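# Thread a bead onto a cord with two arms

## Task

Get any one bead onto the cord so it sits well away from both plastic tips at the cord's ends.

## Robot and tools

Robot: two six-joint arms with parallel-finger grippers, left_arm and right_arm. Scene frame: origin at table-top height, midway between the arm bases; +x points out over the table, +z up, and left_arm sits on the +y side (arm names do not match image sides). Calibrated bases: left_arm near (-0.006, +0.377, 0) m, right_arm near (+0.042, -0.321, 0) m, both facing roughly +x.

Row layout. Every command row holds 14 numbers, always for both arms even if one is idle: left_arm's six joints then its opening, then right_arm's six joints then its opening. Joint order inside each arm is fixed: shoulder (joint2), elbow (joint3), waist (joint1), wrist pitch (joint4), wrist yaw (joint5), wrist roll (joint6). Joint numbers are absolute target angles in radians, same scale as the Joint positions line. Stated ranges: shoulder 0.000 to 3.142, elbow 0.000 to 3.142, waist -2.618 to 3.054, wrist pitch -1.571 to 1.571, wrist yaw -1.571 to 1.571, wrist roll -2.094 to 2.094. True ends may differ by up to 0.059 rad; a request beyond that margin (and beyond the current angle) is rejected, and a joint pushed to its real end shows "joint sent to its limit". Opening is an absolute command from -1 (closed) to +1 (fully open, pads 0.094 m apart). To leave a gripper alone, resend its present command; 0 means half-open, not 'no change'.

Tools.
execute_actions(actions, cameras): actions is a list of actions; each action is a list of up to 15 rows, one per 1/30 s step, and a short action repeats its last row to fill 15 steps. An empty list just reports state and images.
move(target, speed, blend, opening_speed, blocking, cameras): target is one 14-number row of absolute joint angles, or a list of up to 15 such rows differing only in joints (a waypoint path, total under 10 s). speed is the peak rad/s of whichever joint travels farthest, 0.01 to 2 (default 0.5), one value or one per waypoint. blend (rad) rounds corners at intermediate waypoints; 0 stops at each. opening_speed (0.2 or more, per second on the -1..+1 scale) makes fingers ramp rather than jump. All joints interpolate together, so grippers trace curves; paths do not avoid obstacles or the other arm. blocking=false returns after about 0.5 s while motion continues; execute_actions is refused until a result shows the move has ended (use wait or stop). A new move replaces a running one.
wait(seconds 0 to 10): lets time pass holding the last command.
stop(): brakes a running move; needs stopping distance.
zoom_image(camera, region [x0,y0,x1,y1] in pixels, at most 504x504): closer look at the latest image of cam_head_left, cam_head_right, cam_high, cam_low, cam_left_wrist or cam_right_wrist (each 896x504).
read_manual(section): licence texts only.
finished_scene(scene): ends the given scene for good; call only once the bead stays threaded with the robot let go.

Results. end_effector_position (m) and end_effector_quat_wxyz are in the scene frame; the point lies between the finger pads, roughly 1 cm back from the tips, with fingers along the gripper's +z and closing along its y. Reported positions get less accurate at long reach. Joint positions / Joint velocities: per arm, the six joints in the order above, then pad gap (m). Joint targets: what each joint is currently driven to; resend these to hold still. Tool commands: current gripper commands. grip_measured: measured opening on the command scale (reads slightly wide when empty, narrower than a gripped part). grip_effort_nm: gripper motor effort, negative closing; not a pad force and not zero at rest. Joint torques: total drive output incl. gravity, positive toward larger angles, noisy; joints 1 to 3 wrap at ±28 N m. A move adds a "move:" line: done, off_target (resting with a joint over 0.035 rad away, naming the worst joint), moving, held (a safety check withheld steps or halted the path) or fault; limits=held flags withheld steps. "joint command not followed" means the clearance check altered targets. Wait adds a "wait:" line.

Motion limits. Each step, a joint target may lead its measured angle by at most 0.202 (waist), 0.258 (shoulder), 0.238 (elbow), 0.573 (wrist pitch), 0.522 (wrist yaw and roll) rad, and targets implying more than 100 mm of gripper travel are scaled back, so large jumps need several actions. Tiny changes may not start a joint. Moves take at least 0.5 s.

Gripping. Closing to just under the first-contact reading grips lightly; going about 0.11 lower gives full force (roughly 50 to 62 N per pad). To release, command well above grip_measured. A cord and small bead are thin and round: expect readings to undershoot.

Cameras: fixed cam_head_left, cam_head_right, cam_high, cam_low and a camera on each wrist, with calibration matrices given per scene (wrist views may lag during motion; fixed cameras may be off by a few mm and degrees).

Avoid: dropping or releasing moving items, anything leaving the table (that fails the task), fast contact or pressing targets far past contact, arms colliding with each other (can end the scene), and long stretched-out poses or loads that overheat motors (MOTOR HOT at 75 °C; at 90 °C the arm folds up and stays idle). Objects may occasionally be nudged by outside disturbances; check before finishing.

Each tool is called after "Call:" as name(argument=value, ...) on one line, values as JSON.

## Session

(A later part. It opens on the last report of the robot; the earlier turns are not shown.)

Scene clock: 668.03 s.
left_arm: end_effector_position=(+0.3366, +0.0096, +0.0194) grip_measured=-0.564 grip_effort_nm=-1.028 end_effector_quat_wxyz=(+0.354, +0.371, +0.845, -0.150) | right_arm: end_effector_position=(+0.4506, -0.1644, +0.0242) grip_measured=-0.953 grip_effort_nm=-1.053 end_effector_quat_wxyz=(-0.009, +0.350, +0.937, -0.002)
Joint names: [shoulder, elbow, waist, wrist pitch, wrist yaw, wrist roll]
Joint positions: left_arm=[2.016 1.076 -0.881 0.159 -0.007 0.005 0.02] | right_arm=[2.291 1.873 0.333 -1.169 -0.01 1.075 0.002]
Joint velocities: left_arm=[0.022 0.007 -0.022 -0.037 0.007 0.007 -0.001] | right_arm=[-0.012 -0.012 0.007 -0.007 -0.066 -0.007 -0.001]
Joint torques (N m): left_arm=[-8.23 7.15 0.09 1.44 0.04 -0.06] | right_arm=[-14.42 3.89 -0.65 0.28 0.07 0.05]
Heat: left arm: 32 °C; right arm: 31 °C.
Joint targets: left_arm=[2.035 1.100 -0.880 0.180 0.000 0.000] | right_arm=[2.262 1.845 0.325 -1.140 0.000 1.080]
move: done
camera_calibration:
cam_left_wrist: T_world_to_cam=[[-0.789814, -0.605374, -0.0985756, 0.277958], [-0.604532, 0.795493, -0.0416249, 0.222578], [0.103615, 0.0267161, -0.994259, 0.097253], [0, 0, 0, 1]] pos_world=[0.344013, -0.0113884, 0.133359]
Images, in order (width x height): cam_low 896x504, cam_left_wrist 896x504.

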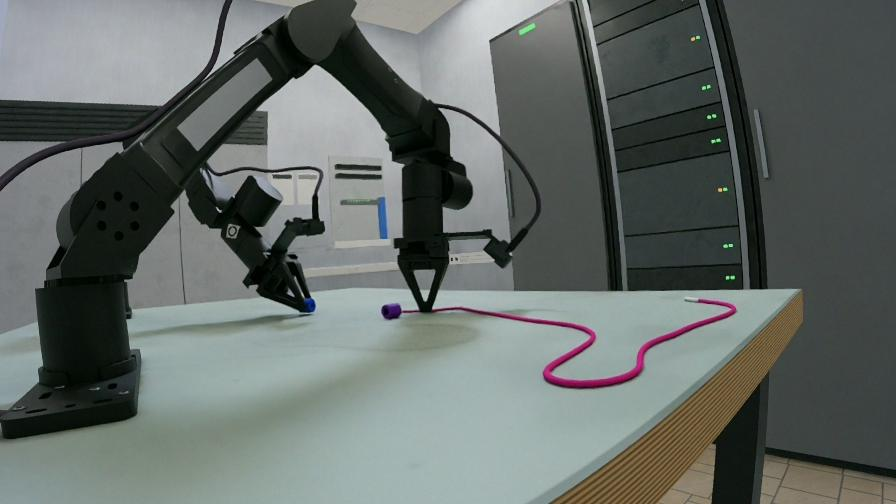

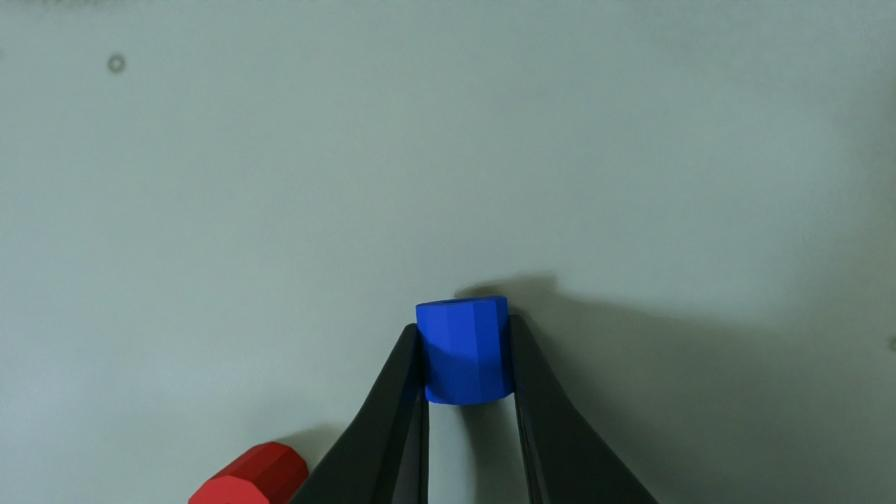

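Call:
move(target=[2.045,1.100,-0.880,0.190,0,0,-0.65,2.275,1.865,0.325,-1.155,0,1.08,-1], speed=0.12, cameras=[])

Call:
move(target=[2.045,1.100,-0.880,0.190,0,0,-0.4,2.275,1.865,0.325,-1.155,0,1.08,-0.5], opening_speed=0.5, cameras=[])

Call:
move(target=[[1.850,0.970,-0.878,0.08,0,0,-0.4,2.262,1.98,0.325,-1.28,0,1.08,-0.5],[1.626,0.433,-0.755,0.703,0,0,-0.4,2.262,1.98,0.325,-1.28,0,0.6,-0.5]], speed=[0.25,0.5])

Scene clock: 676.13 s.
left_arm: end_effector_position=(+0.3371, +0.0090, +0.0167) grip_measured=-0.564 grip_effort_nm=-1.023 end_effector_quat_wxyz=(+0.354, +0.371, +0.845, -0.151) | right_arm: end_effector_position=(+0.4507, -0.1644, +0.0243) grip_measured=-0.953 grip_effort_nm=-1.053 end_effector_quat_wxyz=(-0.009, +0.350, +0.937, -0.001)
Joint names: [shoulder, elbow, waist, wrist pitch, wrist yaw, wrist roll]
Joint positions: left_arm=[2.025 1.076 -0.881 0.169 -0.007 0.005 0.02] | right_arm=[2.29 1.873 0.333 -1.169 -0.01 1.075 0.002]
Joint velocities: left_arm=[-0.002 0.012 -0.017 -0.037 0.022 0.007 0.001] | right_arm=[-0.012 0.012 -0.007 0.051 0.051 -0.022 0.001]
Joint torques (N m): left_arm=[-8.2 7.1 0.12 1.47 0.04 -0.06] | right_arm=[-13.29 5.3 -0.73 0.11 0.08 0.06]
Heat: left arm: 30 °C; right arm: 36 °C.
Joint targets: left_arm=[2.045 1.100 -0.880 0.190 0.000 0.000] | right_arm=[2.275 1.865 0.325 -1.155 0.000 1.080]
move: done
No camera images: "cameras" was empty.

Scene clock: 677.33 s.
left_arm: end_effector_position=(+0.3374, +0.0087, +0.0170) grip_measured=-0.402 grip_effort_nm=0.105 end_effector_quat_wxyz=(+0.355, +0.371, +0.845, -0.151) | right_arm: end_effector_position=(+0.4472, -0.1670, +0.0244) grip_measured=-0.503 grip_effort_nm=0.154 end_effector_quat_wxyz=(-0.015, +0.351, +0.936, -0.007)
Joint names: [shoulder, elbow, waist, wrist pitch, wrist yaw, wrist roll]
Joint positions: left_arm=[2.025 1.076 -0.881 0.171 -0.007 0.005 0.028] | right_arm=[2.29 1.873 0.331 -1.186 -0.009 1.075 0.023]
Joint velocities: left_arm=[-0.022 -0.007 -0.012 0.007 -0.022 0.066 0.001] | right_arm=[-0.017 -0.002 -0.007 -0.007 -0.022 0.066 -0.001]
Joint torques (N m): left_arm=[-8.2 7.13 0.08 1.46 0.04 -0.06] | right_arm=[-13.31 5.31 -0.51 0.26 0.05 0.05]
Heat: left arm: 30 °C; right arm: 36 °C.
Joint targets: left_arm=[2.045 1.100 -0.880 0.190 0.000 0.000] | right_arm=[2.275 1.865 0.325 -1.155 0.000 1.080]
move: done
No camera images: "cameras" was empty.

Scene clock: 680.20 s.
left_arm: end_effector_position=(+0.2962, +0.1215, +0.0435) grip_measured=-0.402 grip_effort_nm=0.110 end_effector_quat_wxyz=(+0.463, +0.302, +0.816, -0.167) | right_arm: end_effector_position=(+0.4479, -0.1667, +0.0421) grip_measured=-0.503 grip_effort_nm=0.129 end_effector_quat_wxyz=(-0.019, +0.123, +0.992, -0.005)
Joint names: [shoulder, elbow, waist, wrist pitch, wrist yaw, wrist roll]
Joint positions: left_arm=[1.66 0.437 -0.763 0.683 -0.005 0.005 0.028] | right_arm=[2.29 1.943 0.331 -1.263 -0.009 0.605 0.023]
Joint velocities: left_arm=[-0.007 -0.012 0.007 -0.007 -0.022 -0.022 0] | right_arm=[0.007 -0.012 0.002 0.022 0.037 0.007 0.001]
Joint torques (N m): left_arm=[-8.61 4.11 0.65 1.63 0.03 -0.06] | right_arm=[-14.39 8.75 -0.47 -0.23 0.07 -0.03]
Heat: left arm: 30 °C; right arm: 37 °C.
Joint targets: left_arm=[1.626 0.433 -0.755 0.703 0.000 0.000] | right_arm=[2.262 1.980 0.325 -1.280 0.000 0.600]
move: off_target (right_arm); right_arm: the elbow is farthest, 0.037 rad from its target
camera_calibration:
cam_left_wrist: T_world_to_cam=[[-0.693955, -0.710512, -0.11661, 0.301439], [-0.664319, 0.694279, -0.276869, 0.150378], [0.277679, -0.114668, -0.953806, 0.0863043], [0, 0, 0, 1]] pos_world=[0.28512, 0.119668, 0.159104]
cam_right_wrist: T_world_to_cam=[[-0.340657, -0.939994, 0.0190634, -0.00301362], [-0.665006, 0.255235, 0.701871, 0.336007], [-0.66462, 0.22642, -0.712049, 0.481325], [0, 0, 0, 1]] pos_world=[0.542318, -0.197575, 0.106951]

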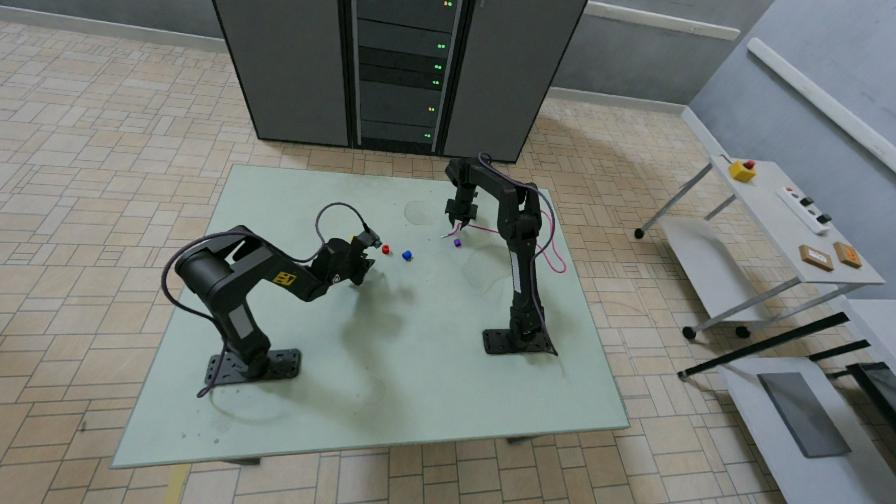

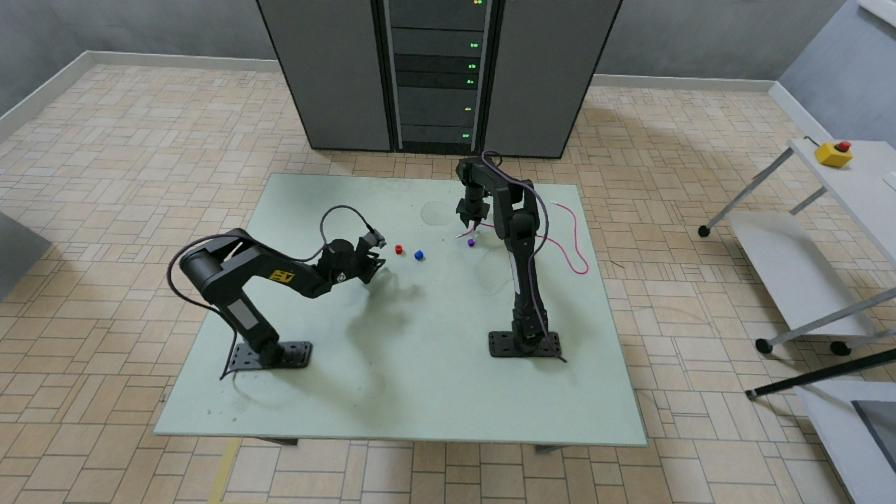

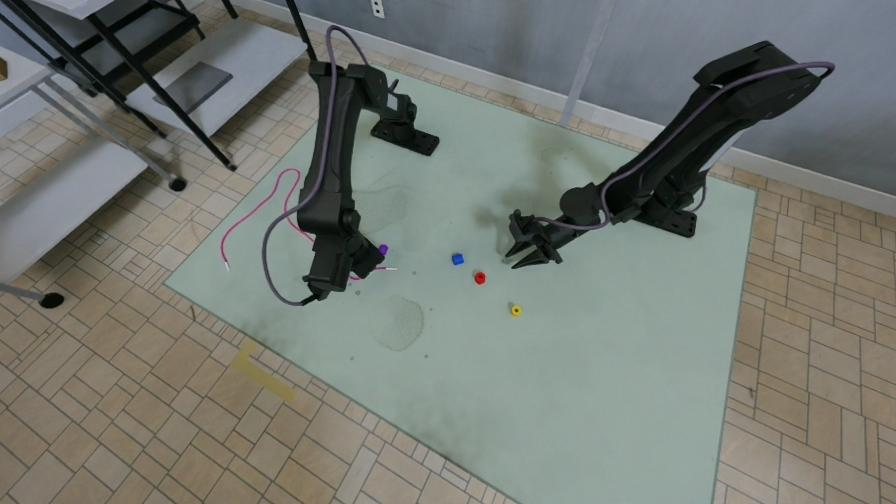

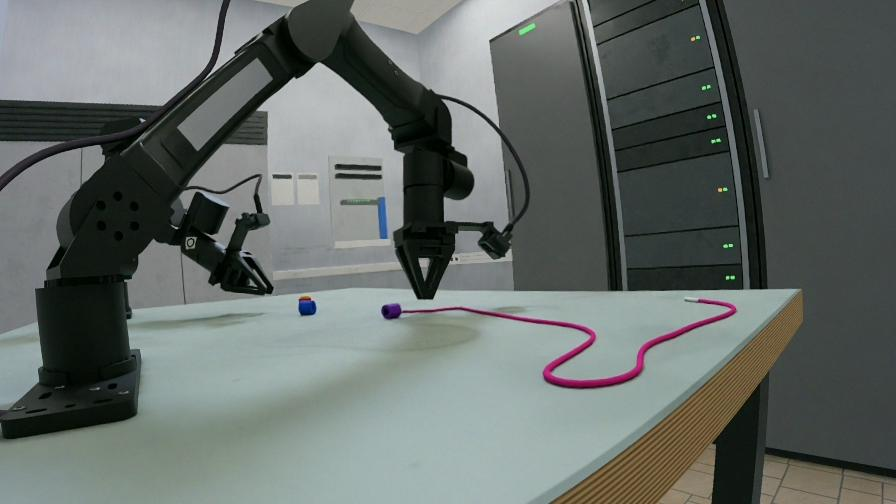

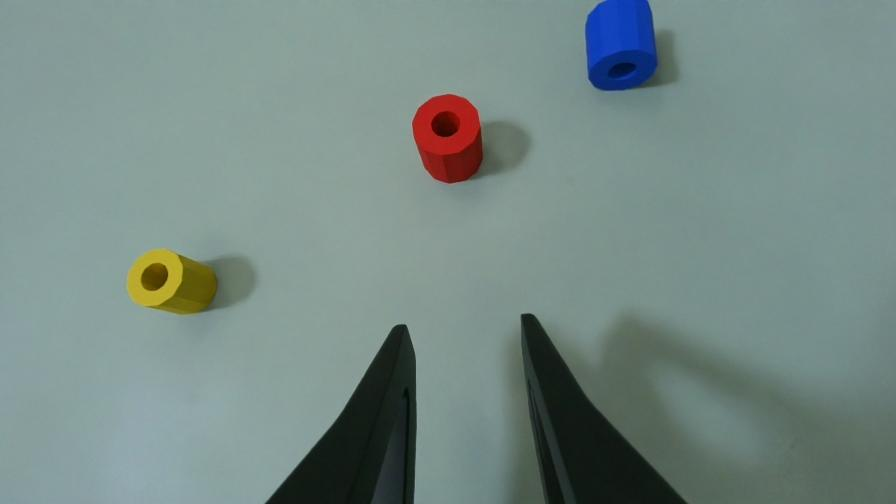

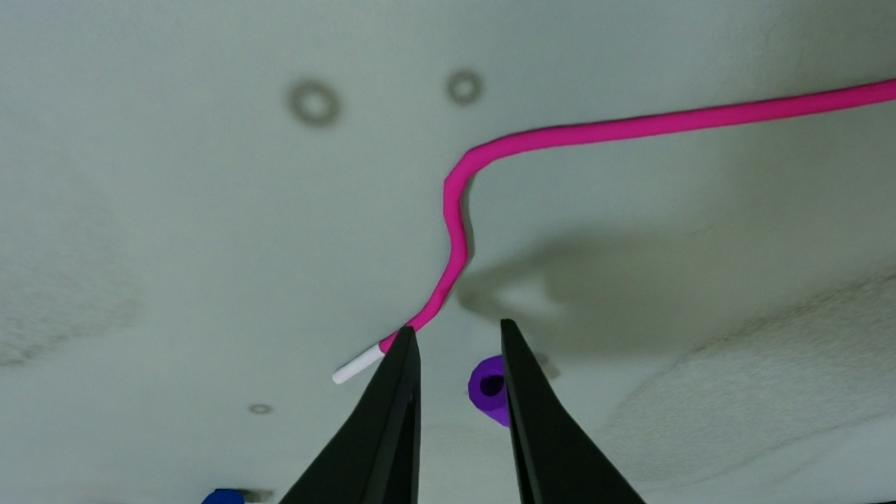

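Call:
execute_actions(actions=[])

Scene clock: 738.03 s.
left_arm: end_effector_position=(+0.2964, +0.1215, +0.0438) grip_measured=-0.402 grip_effort_nm=0.100 end_effector_quat_wxyz=(+0.464, +0.302, +0.816, -0.167) | right_arm: end_effector_position=(+0.4478, -0.1667, +0.0421) grip_measured=-0.503 grip_effort_nm=0.134 end_effector_quat_wxyz=(-0.020, +0.123, +0.992, -0.005)
Joint names: [shoulder, elbow, waist, wrist pitch, wrist yaw, wrist roll]
Joint positions: left_arm=[1.66 0.437 -0.763 0.684 -0.005 0.005 0.028] | right_arm=[2.29 1.943 0.331 -1.264 -0.009 0.604 0.023]
Joint velocities: left_arm=[0.017 0.017 -0.007 -0.051 -0.007 -0.037 0] | right_arm=[-0.012 -0.007 -0.002 0.007 0.037 -0.051 0.001]
Joint torques (N m): left_arm=[-8.61 4.11 0.66 1.62 0.03 -0.06] | right_arm=[-14.41 8.77 -0.51 -0.24 0.05 -0.02]
Heat: left arm: 29 °C; right arm: 43 °C.
Joint targets: left_arm=[1.626 0.433 -0.755 0.703 0.000 0.000] | right_arm=[2.262 1.980 0.325 -1.280 0.000 0.600]
Tool commands: left_gripper/opening=-0.4 right_gripper/opening=-0.5
camera_calibration:
cam_left_wrist: T_world_to_cam=[[-0.693854, -0.710599, -0.116686, 0.301461], [-0.664078, 0.694073, -0.277963, 0.150587], [0.278509, -0.115377, -0.953478, 0.0863207], [0, 0, 0, 1]] pos_world=[0.28513, 0.119659, 0.159339]
cam_right_wrist: T_world_to_cam=[[-0.339934, -0.940252, 0.0192834, -0.0034514], [-0.664946, 0.2548, 0.702085, 0.335846], [-0.66505, 0.22584, -0.711832, 0.481363], [0, 0, 0, 1]] pos_world=[0.542277, -0.19753, 0.106924]

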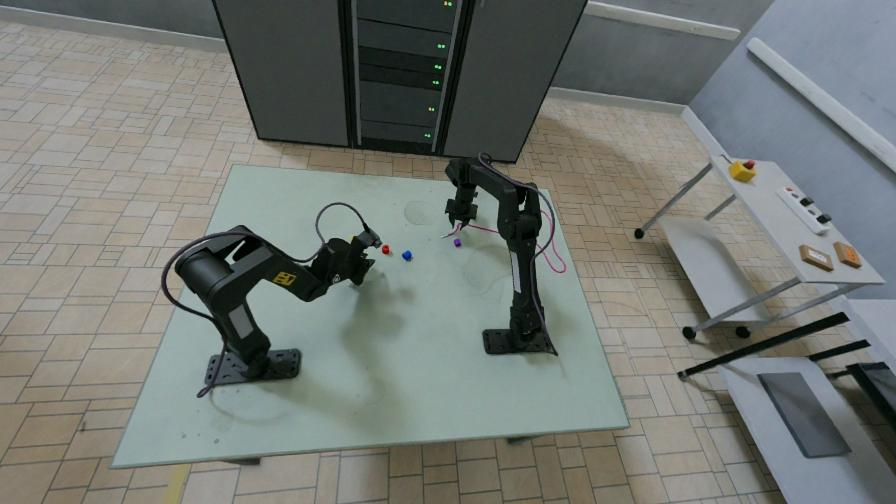

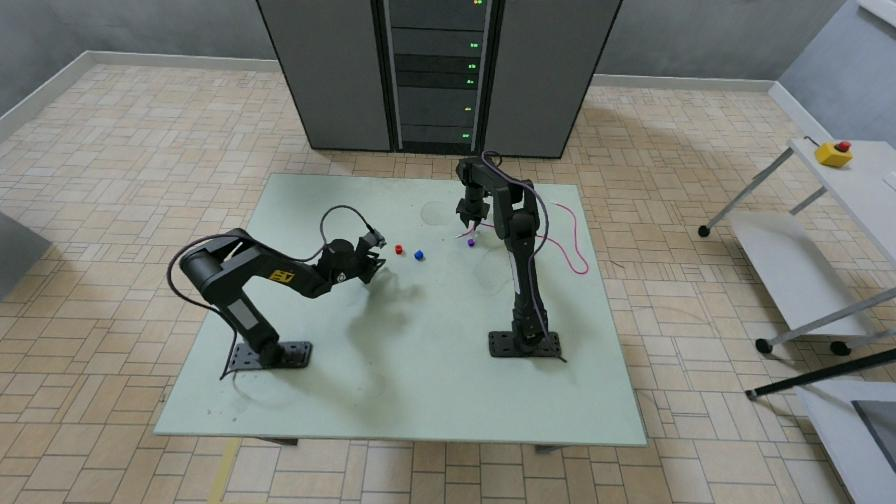

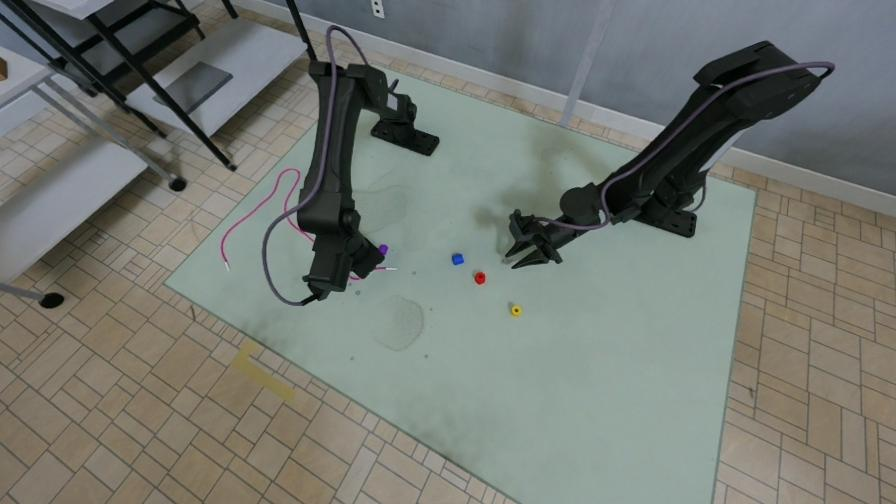

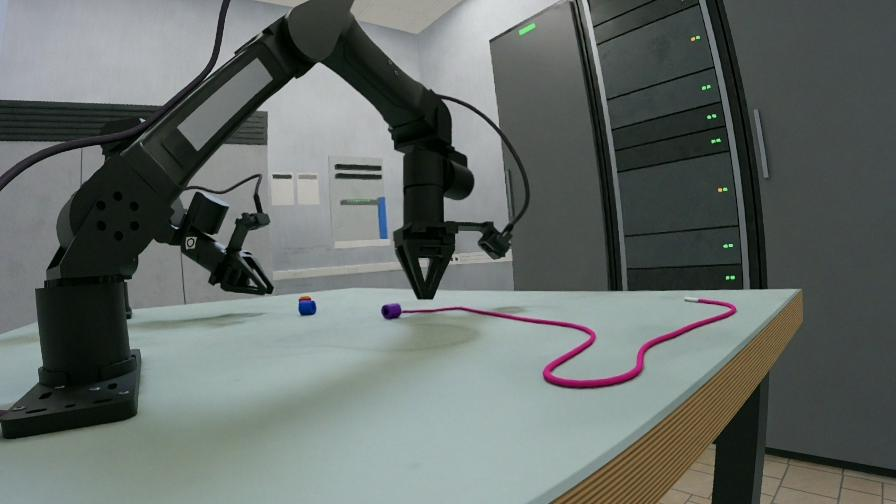

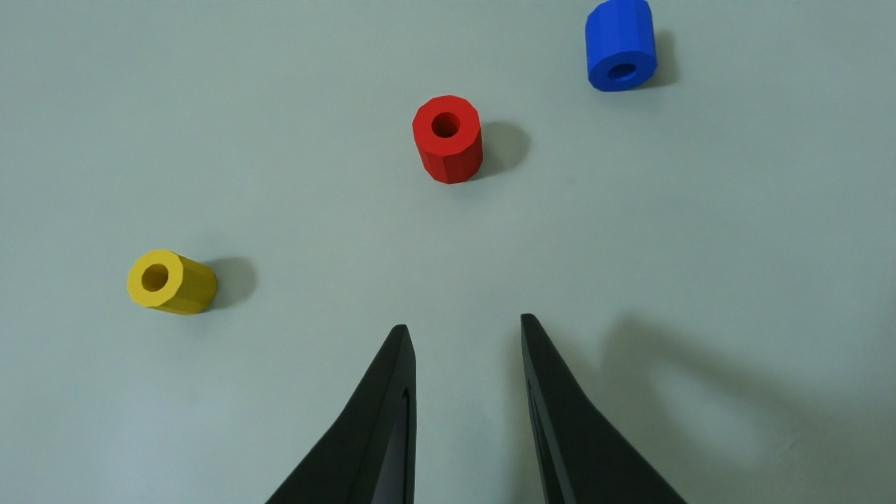

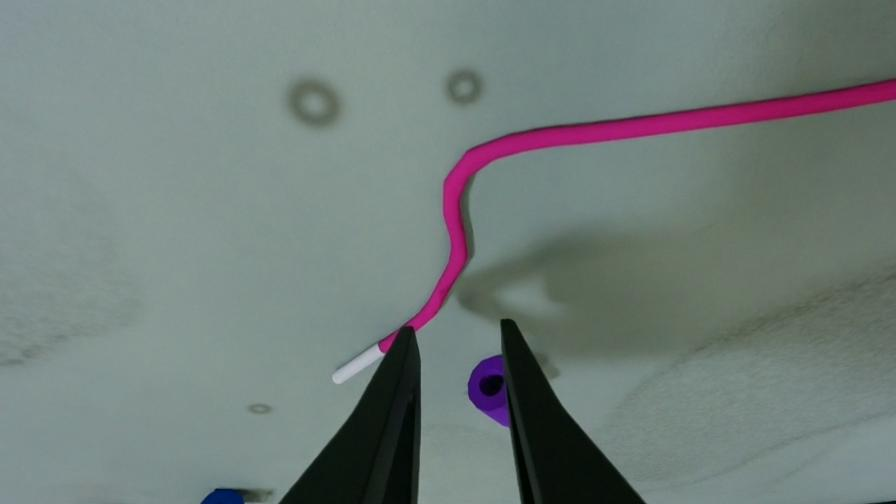

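Call:
move(target=[[1.626,0.433,-0.755,0.703,0,0,-0.4,2.305,2.055,0.214,-1.306,0,1.82,-0.5],[1.626,0.433,-0.755,0.703,0,0,-0.4,2.331,1.923,0.214,-1.195,0,1.82,-0.5]])

Scene clock: 755.20 s.
left_arm: end_effector_position=(+0.2964, +0.1215, +0.0438) grip_measured=-0.402 grip_effort_nm=0.110 end_effector_quat_wxyz=(+0.464, +0.302, +0.816, -0.167) | right_arm: end_effector_position=(+0.4717, -0.2099, +0.0292) grip_measured=-0.503 grip_effort_nm=0.129 end_effector_quat_wxyz=(-0.008, +0.705, +0.709, -0.006)
Joint names: [shoulder, elbow, waist, wrist pitch, wrist yaw, wrist roll]
Joint positions: left_arm=[1.66 0.437 -0.763 0.684 -0.005 0.005 0.028] | right_arm=[2.317 1.938 0.221 -1.21 -0.009 1.814 0.023]
Joint velocities: left_arm=[0.017 -0.007 0.007 0.066 -0.007 0.037 0] | right_arm=[0.022 -0.007 0.012 -0.007 0.051 0.007 -0.001]
Joint torques (N m): left_arm=[-8.59 4.11 0.65 1.63 0.04 -0.06] | right_arm=[-11.4 4.77 -0.62 0.14 0.07 0.05]
Heat: left arm: 30 °C; right arm: 42 °C.
Joint targets: left_arm=[1.626 0.433 -0.755 0.703 0.000 0.000] | right_arm=[2.331 1.923 0.214 -1.195 0.000 1.820]
move: done
camera_calibration:
cam_left_wrist: T_world_to_cam=[[-0.693854, -0.710599, -0.116686, 0.301461], [-0.664078, 0.694073, -0.277963, 0.150587], [0.278509, -0.115377, -0.953478, 0.0863207], [0, 0, 0, 1]] pos_world=[0.28513, 0.119659, 0.159339]
cam_right_wrist: T_world_to_cam=[[-0.995174, 0.0960884, 0.0199002, 0.490926], [0.0840918, 0.73059, 0.677618, 0.118991], [0.0505724, 0.676022, -0.735144, 0.255382], [0, 0, 0, 1]] pos_world=[0.465635, -0.30675, 0.0973422]

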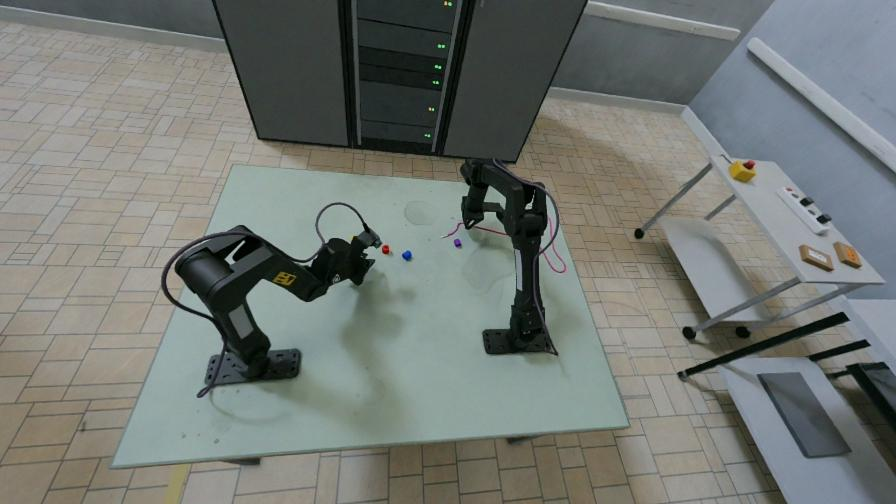

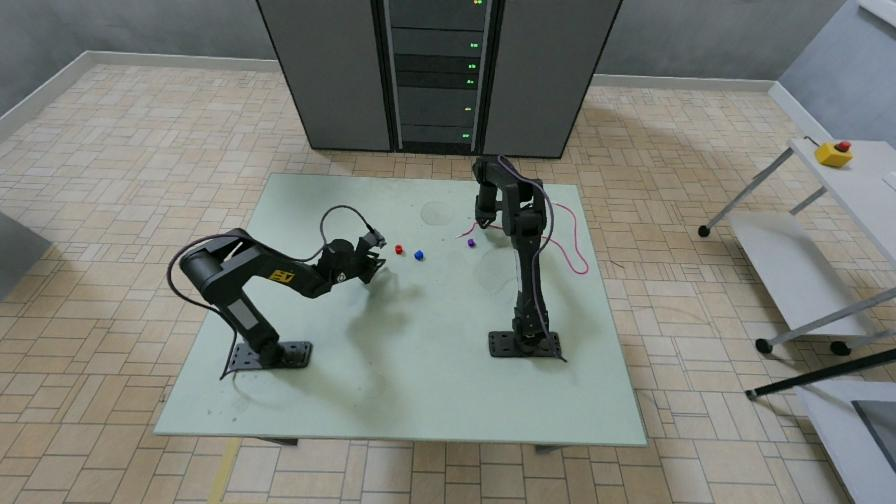

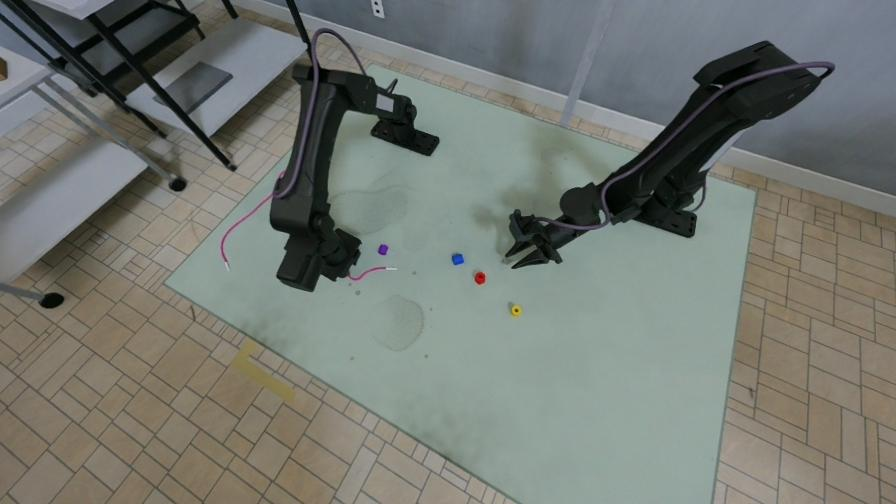

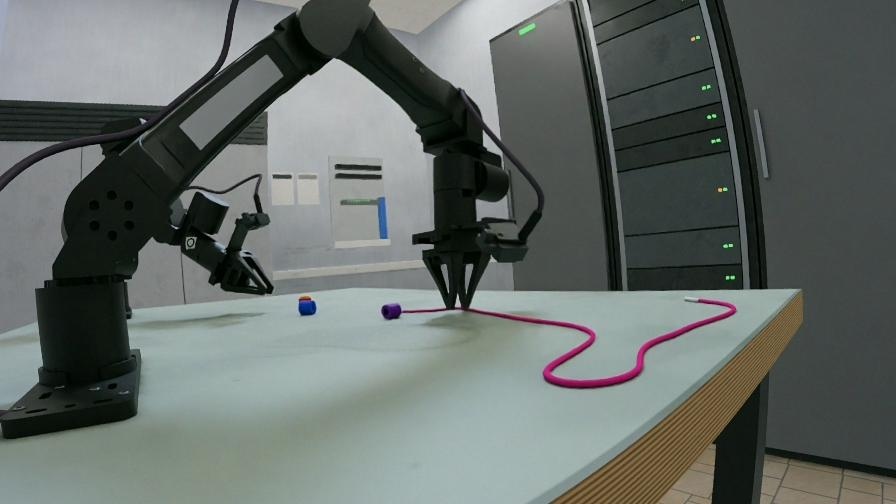

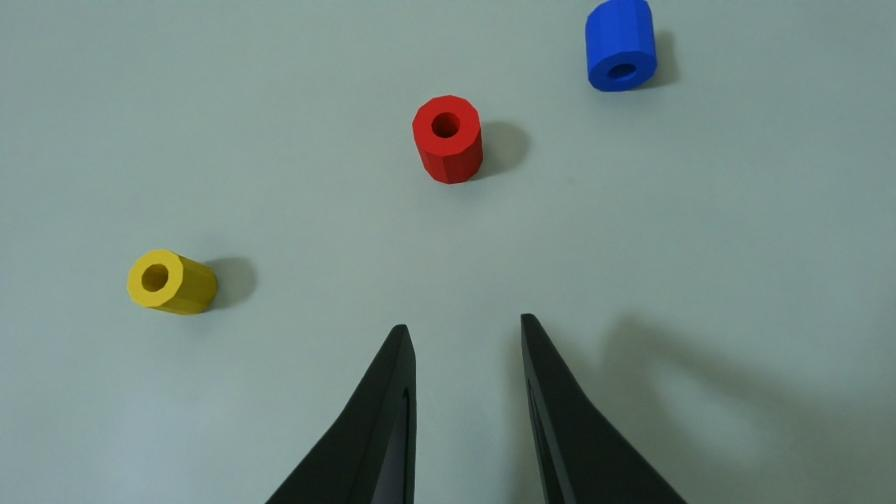

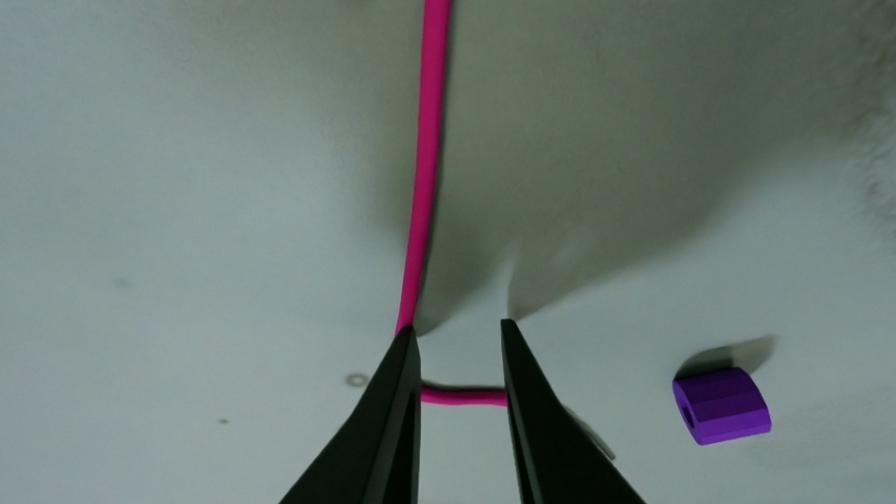

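Call:
move(target=[[1.626,0.433,-0.755,0.703,0,0,-0.4,2.36,2.09,0.205,-1.293,0,1.82,-0.5],[1.626,0.433,-0.755,0.703,0,0,-0.4,2.390,2.008,0.205,-1.210,0,1.82,-0.5]])

Call:
zoom_image(camera="cam_low", region=[350, 230, 550, 350])

Scene clock: 766.83 s.
left_arm: end_effector_position=(+0.2964, +0.1215, +0.0438) grip_measured=-0.402 grip_effort_nm=0.100 end_effector_quat_wxyz=(+0.464, +0.302, +0.816, -0.167) | right_arm: end_effector_position=(+0.4884, -0.2087, +0.0264) grip_measured=-0.503 grip_effort_nm=0.134 end_effector_quat_wxyz=(-0.003, +0.708, +0.706, +0.003)
Joint names: [shoulder, elbow, waist, wrist pitch, wrist yaw, wrist roll]
Joint positions: left_arm=[1.66 0.437 -0.763 0.684 -0.005 0.005 0.028] | right_arm=[2.373 2.024 0.214 -1.22 -0.009 1.815 0.023]
Joint velocities: left_arm=[0.007 -0.012 0.002 0.007 0.037 -0.081 0] | right_arm=[0.007 -0.002 0.002 -0.007 -0.007 0.007 0]
Joint torques (N m): left_arm=[-8.61 4.11 0.66 1.63 0.03 -0.06] | right_arm=[-11.58 4.85 -0.83 0.11 0.07 0.06]
Heat: left arm: 30 °C; right arm: 39 °C.
Joint targets: left_arm=[1.626 0.433 -0.755 0.703 0.000 0.000] | right_arm=[2.390 2.008 0.205 -1.210 0.000 1.820]
move: done
camera_calibration:
cam_left_wrist: T_world_to_cam=[[-0.693854, -0.710599, -0.116686, 0.301461], [-0.664078, 0.694073, -0.277963, 0.150587], [0.278509, -0.115377, -0.953478, 0.0863207], [0, 0, 0, 1]] pos_world=[0.28513, 0.119659, 0.159339]
cam_right_wrist: T_world_to_cam=[[-0.994655, 0.103249, 0.00123637, 0.509214], [0.076287, 0.726742, 0.682661, 0.121556], [0.0695855, 0.679107, -0.730734, 0.24291], [0, 0, 0, 1]] pos_world=[0.480316, -0.305878, 0.0938911]

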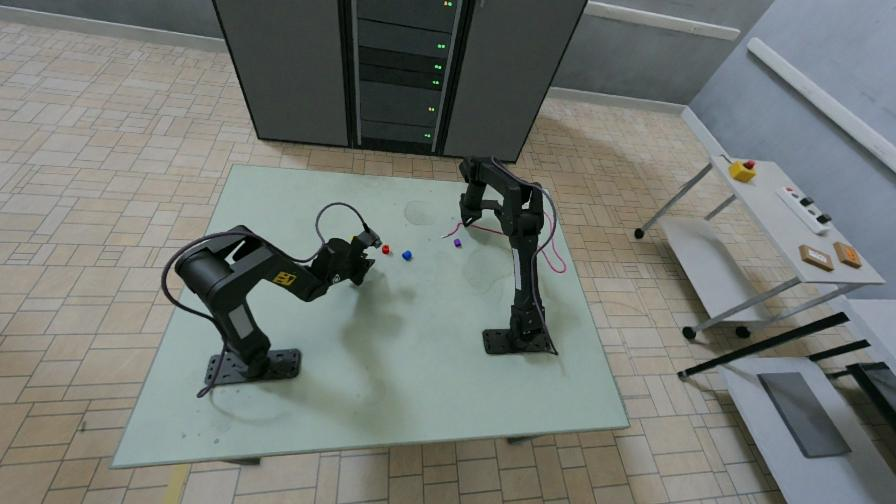

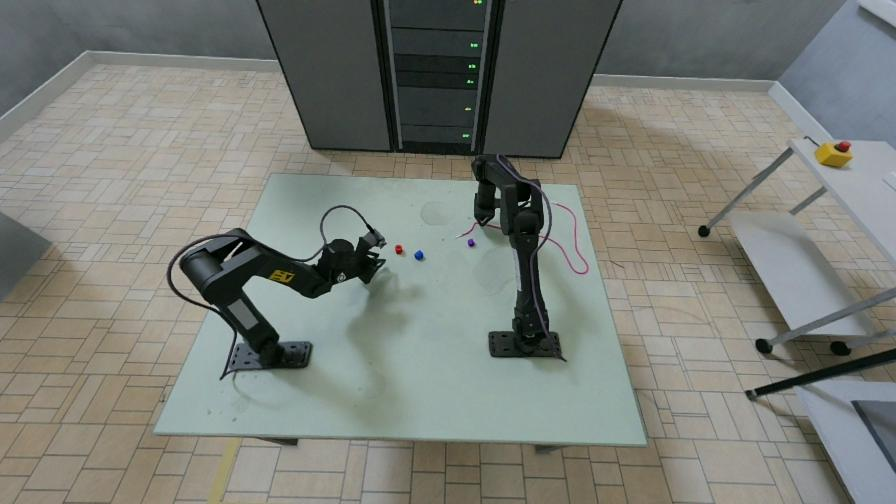

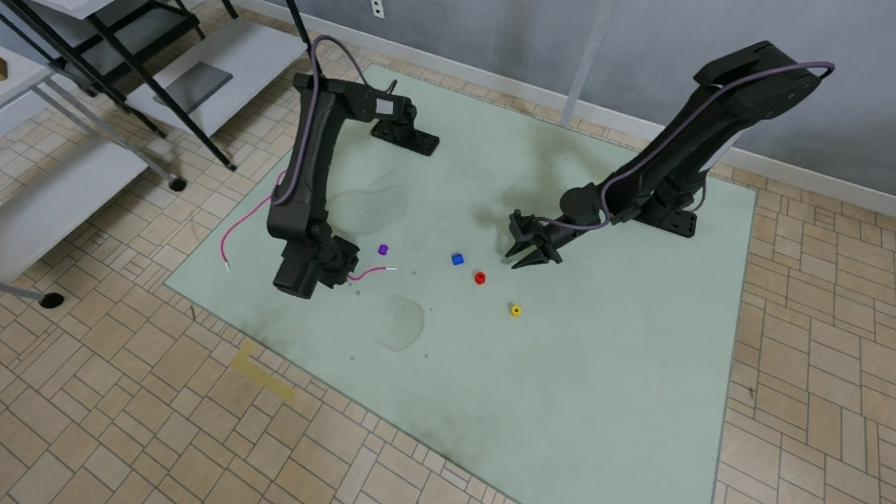

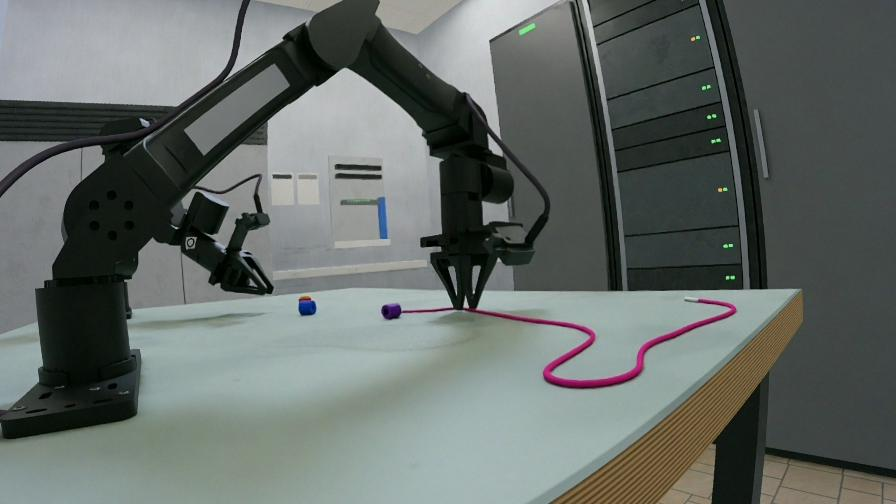

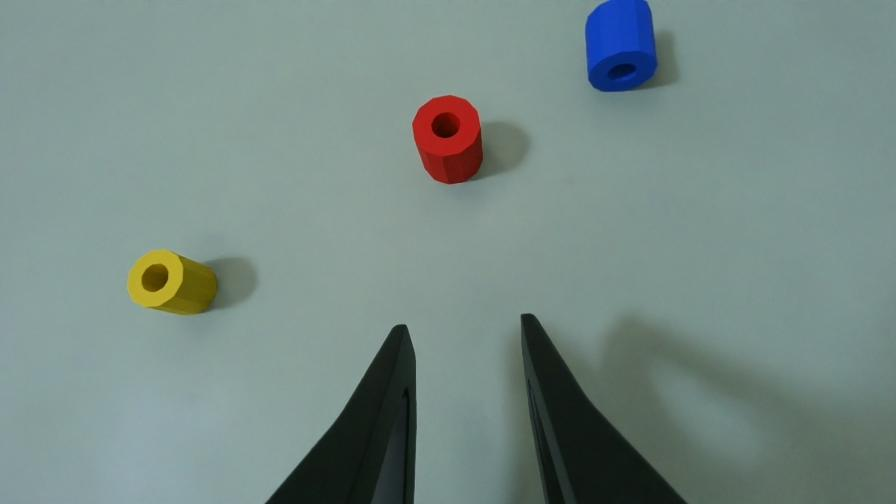

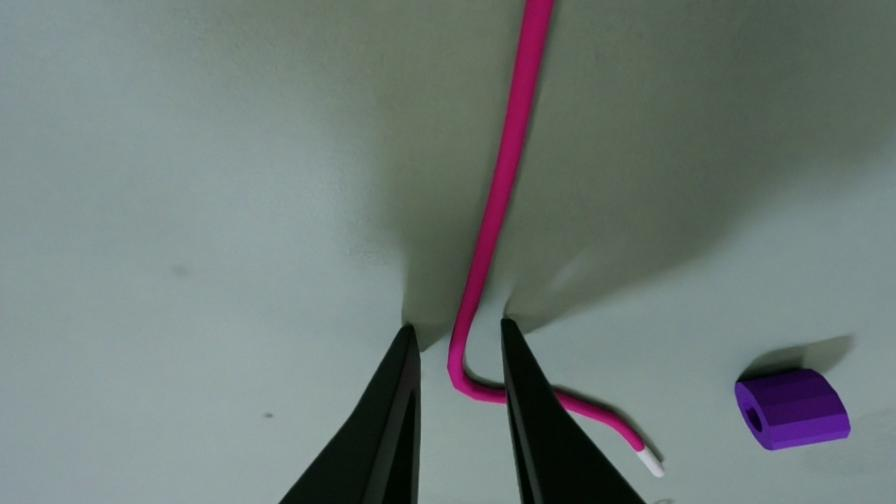

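Scaled by 2.520 from the camera's 896x504 image, which has a finer 1280x720 frame.

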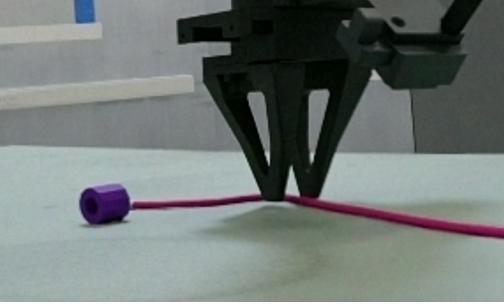

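Call:
move(target=[1.626,0.433,-0.755,0.703,0,0,-0.4,2.391,1.995,0.205,-1.196,0,1.82,-0.5], cameras=[])

Call:
move(target=[1.626,0.433,-0.755,0.703,0,0,-0.4,2.391,1.995,0.205,-1.196,0,1.82,-1], opening_speed=0.6, cameras=["cam_right_wrist"])

Scene clock: 773.40 s.
left_arm: end_effector_position=(+0.2964, +0.1215, +0.0438) grip_measured=-0.402 grip_effort_nm=0.100 end_effector_quat_wxyz=(+0.464, +0.302, +0.816, -0.167) | right_arm: end_effector_position=(+0.4899, -0.2083, +0.0257) grip_measured=-0.503 grip_effort_nm=0.129 end_effector_quat_wxyz=(-0.002, +0.708, +0.706, +0.006)
Joint names: [shoulder, elbow, waist, wrist pitch, wrist yaw, wrist roll]
Joint positions: left_arm=[1.66 0.437 -0.763 0.684 -0.005 0.005 0.028] | right_arm=[2.373 2.022 0.214 -1.211 -0.009 1.815 0.023]
Joint velocities: left_arm=[0.002 0.002 -0.017 -0.022 -0.066 -0.066 0] | right_arm=[0.012 -0.002 -0.002 -0.051 -0.066 -0.037 0]
Joint torques (N m): left_arm=[-8.62 4.11 0.66 1.63 0.03 -0.05] | right_arm=[-11.48 4.03 -0.84 0.19 0.07 0.06]
Heat: left arm: 30 °C; right arm: 39 °C.
Joint targets: left_arm=[1.626 0.433 -0.755 0.703 0.000 0.000] | right_arm=[2.391 1.995 0.205 -1.196 0.000 1.820]
move: done
No camera images: "cameras" was empty.

Scene clock: 774.43 s.
left_arm: end_effector_position=(+0.2964, +0.1215, +0.0438) grip_measured=-0.402 grip_effort_nm=0.095 end_effector_quat_wxyz=(+0.464, +0.302, +0.816, -0.167) | right_arm: end_effector_position=(+0.4929, -0.2076, +0.0257) grip_measured=-0.948 grip_effort_nm=-0.994 end_effector_quat_wxyz=(+0.002, +0.708, +0.706, +0.011)
Joint names: [shoulder, elbow, waist, wrist pitch, wrist yaw, wrist roll]
Joint positions: left_arm=[1.66 0.437 -0.763 0.684 -0.005 0.005 0.028] | right_arm=[2.373 2.022 0.214 -1.198 -0.009 1.815 0.002]
Joint velocities: left_arm=[-0.012 -0.022 -0.002 -0.022 -0.081 0.037 0] | right_arm=[-0.007 0.002 0.007 0.022 -0.037 -0.022 -0.002]
Joint torques (N m): left_arm=[-8.59 4.14 0.64 1.63 0.04 -0.06] | right_arm=[-11.51 4.04 -0.81 0.09 0.07 0.06]
Heat: left arm: 30 °C; right arm: 39 °C.
Joint targets: left_arm=[1.626 0.433 -0.755 0.703 0.000 0.000] | right_arm=[2.391 1.995 0.205 -1.196 0.000 1.820]
move: done
camera_calibration:
cam_right_wrist: T_world_to_cam=[[-0.994511, 0.103284, -0.0167117, 0.514006], [0.0636016, 0.723614, 0.687268, 0.126306], [0.0830767, 0.682433, -0.726212, 0.235307], [0, 0, 0, 1]] pos_world=[0.483603, -0.305067, 0.0926663]
Images, in order (width x height): cam_right_wrist 896x504.

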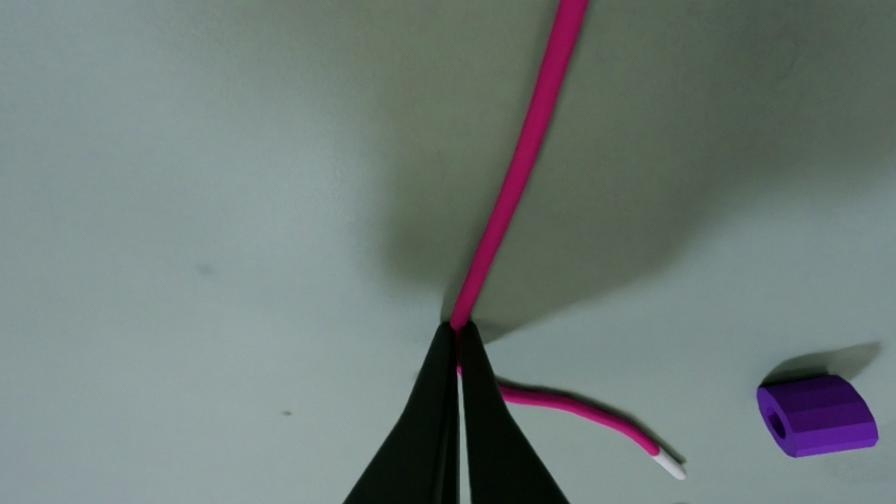

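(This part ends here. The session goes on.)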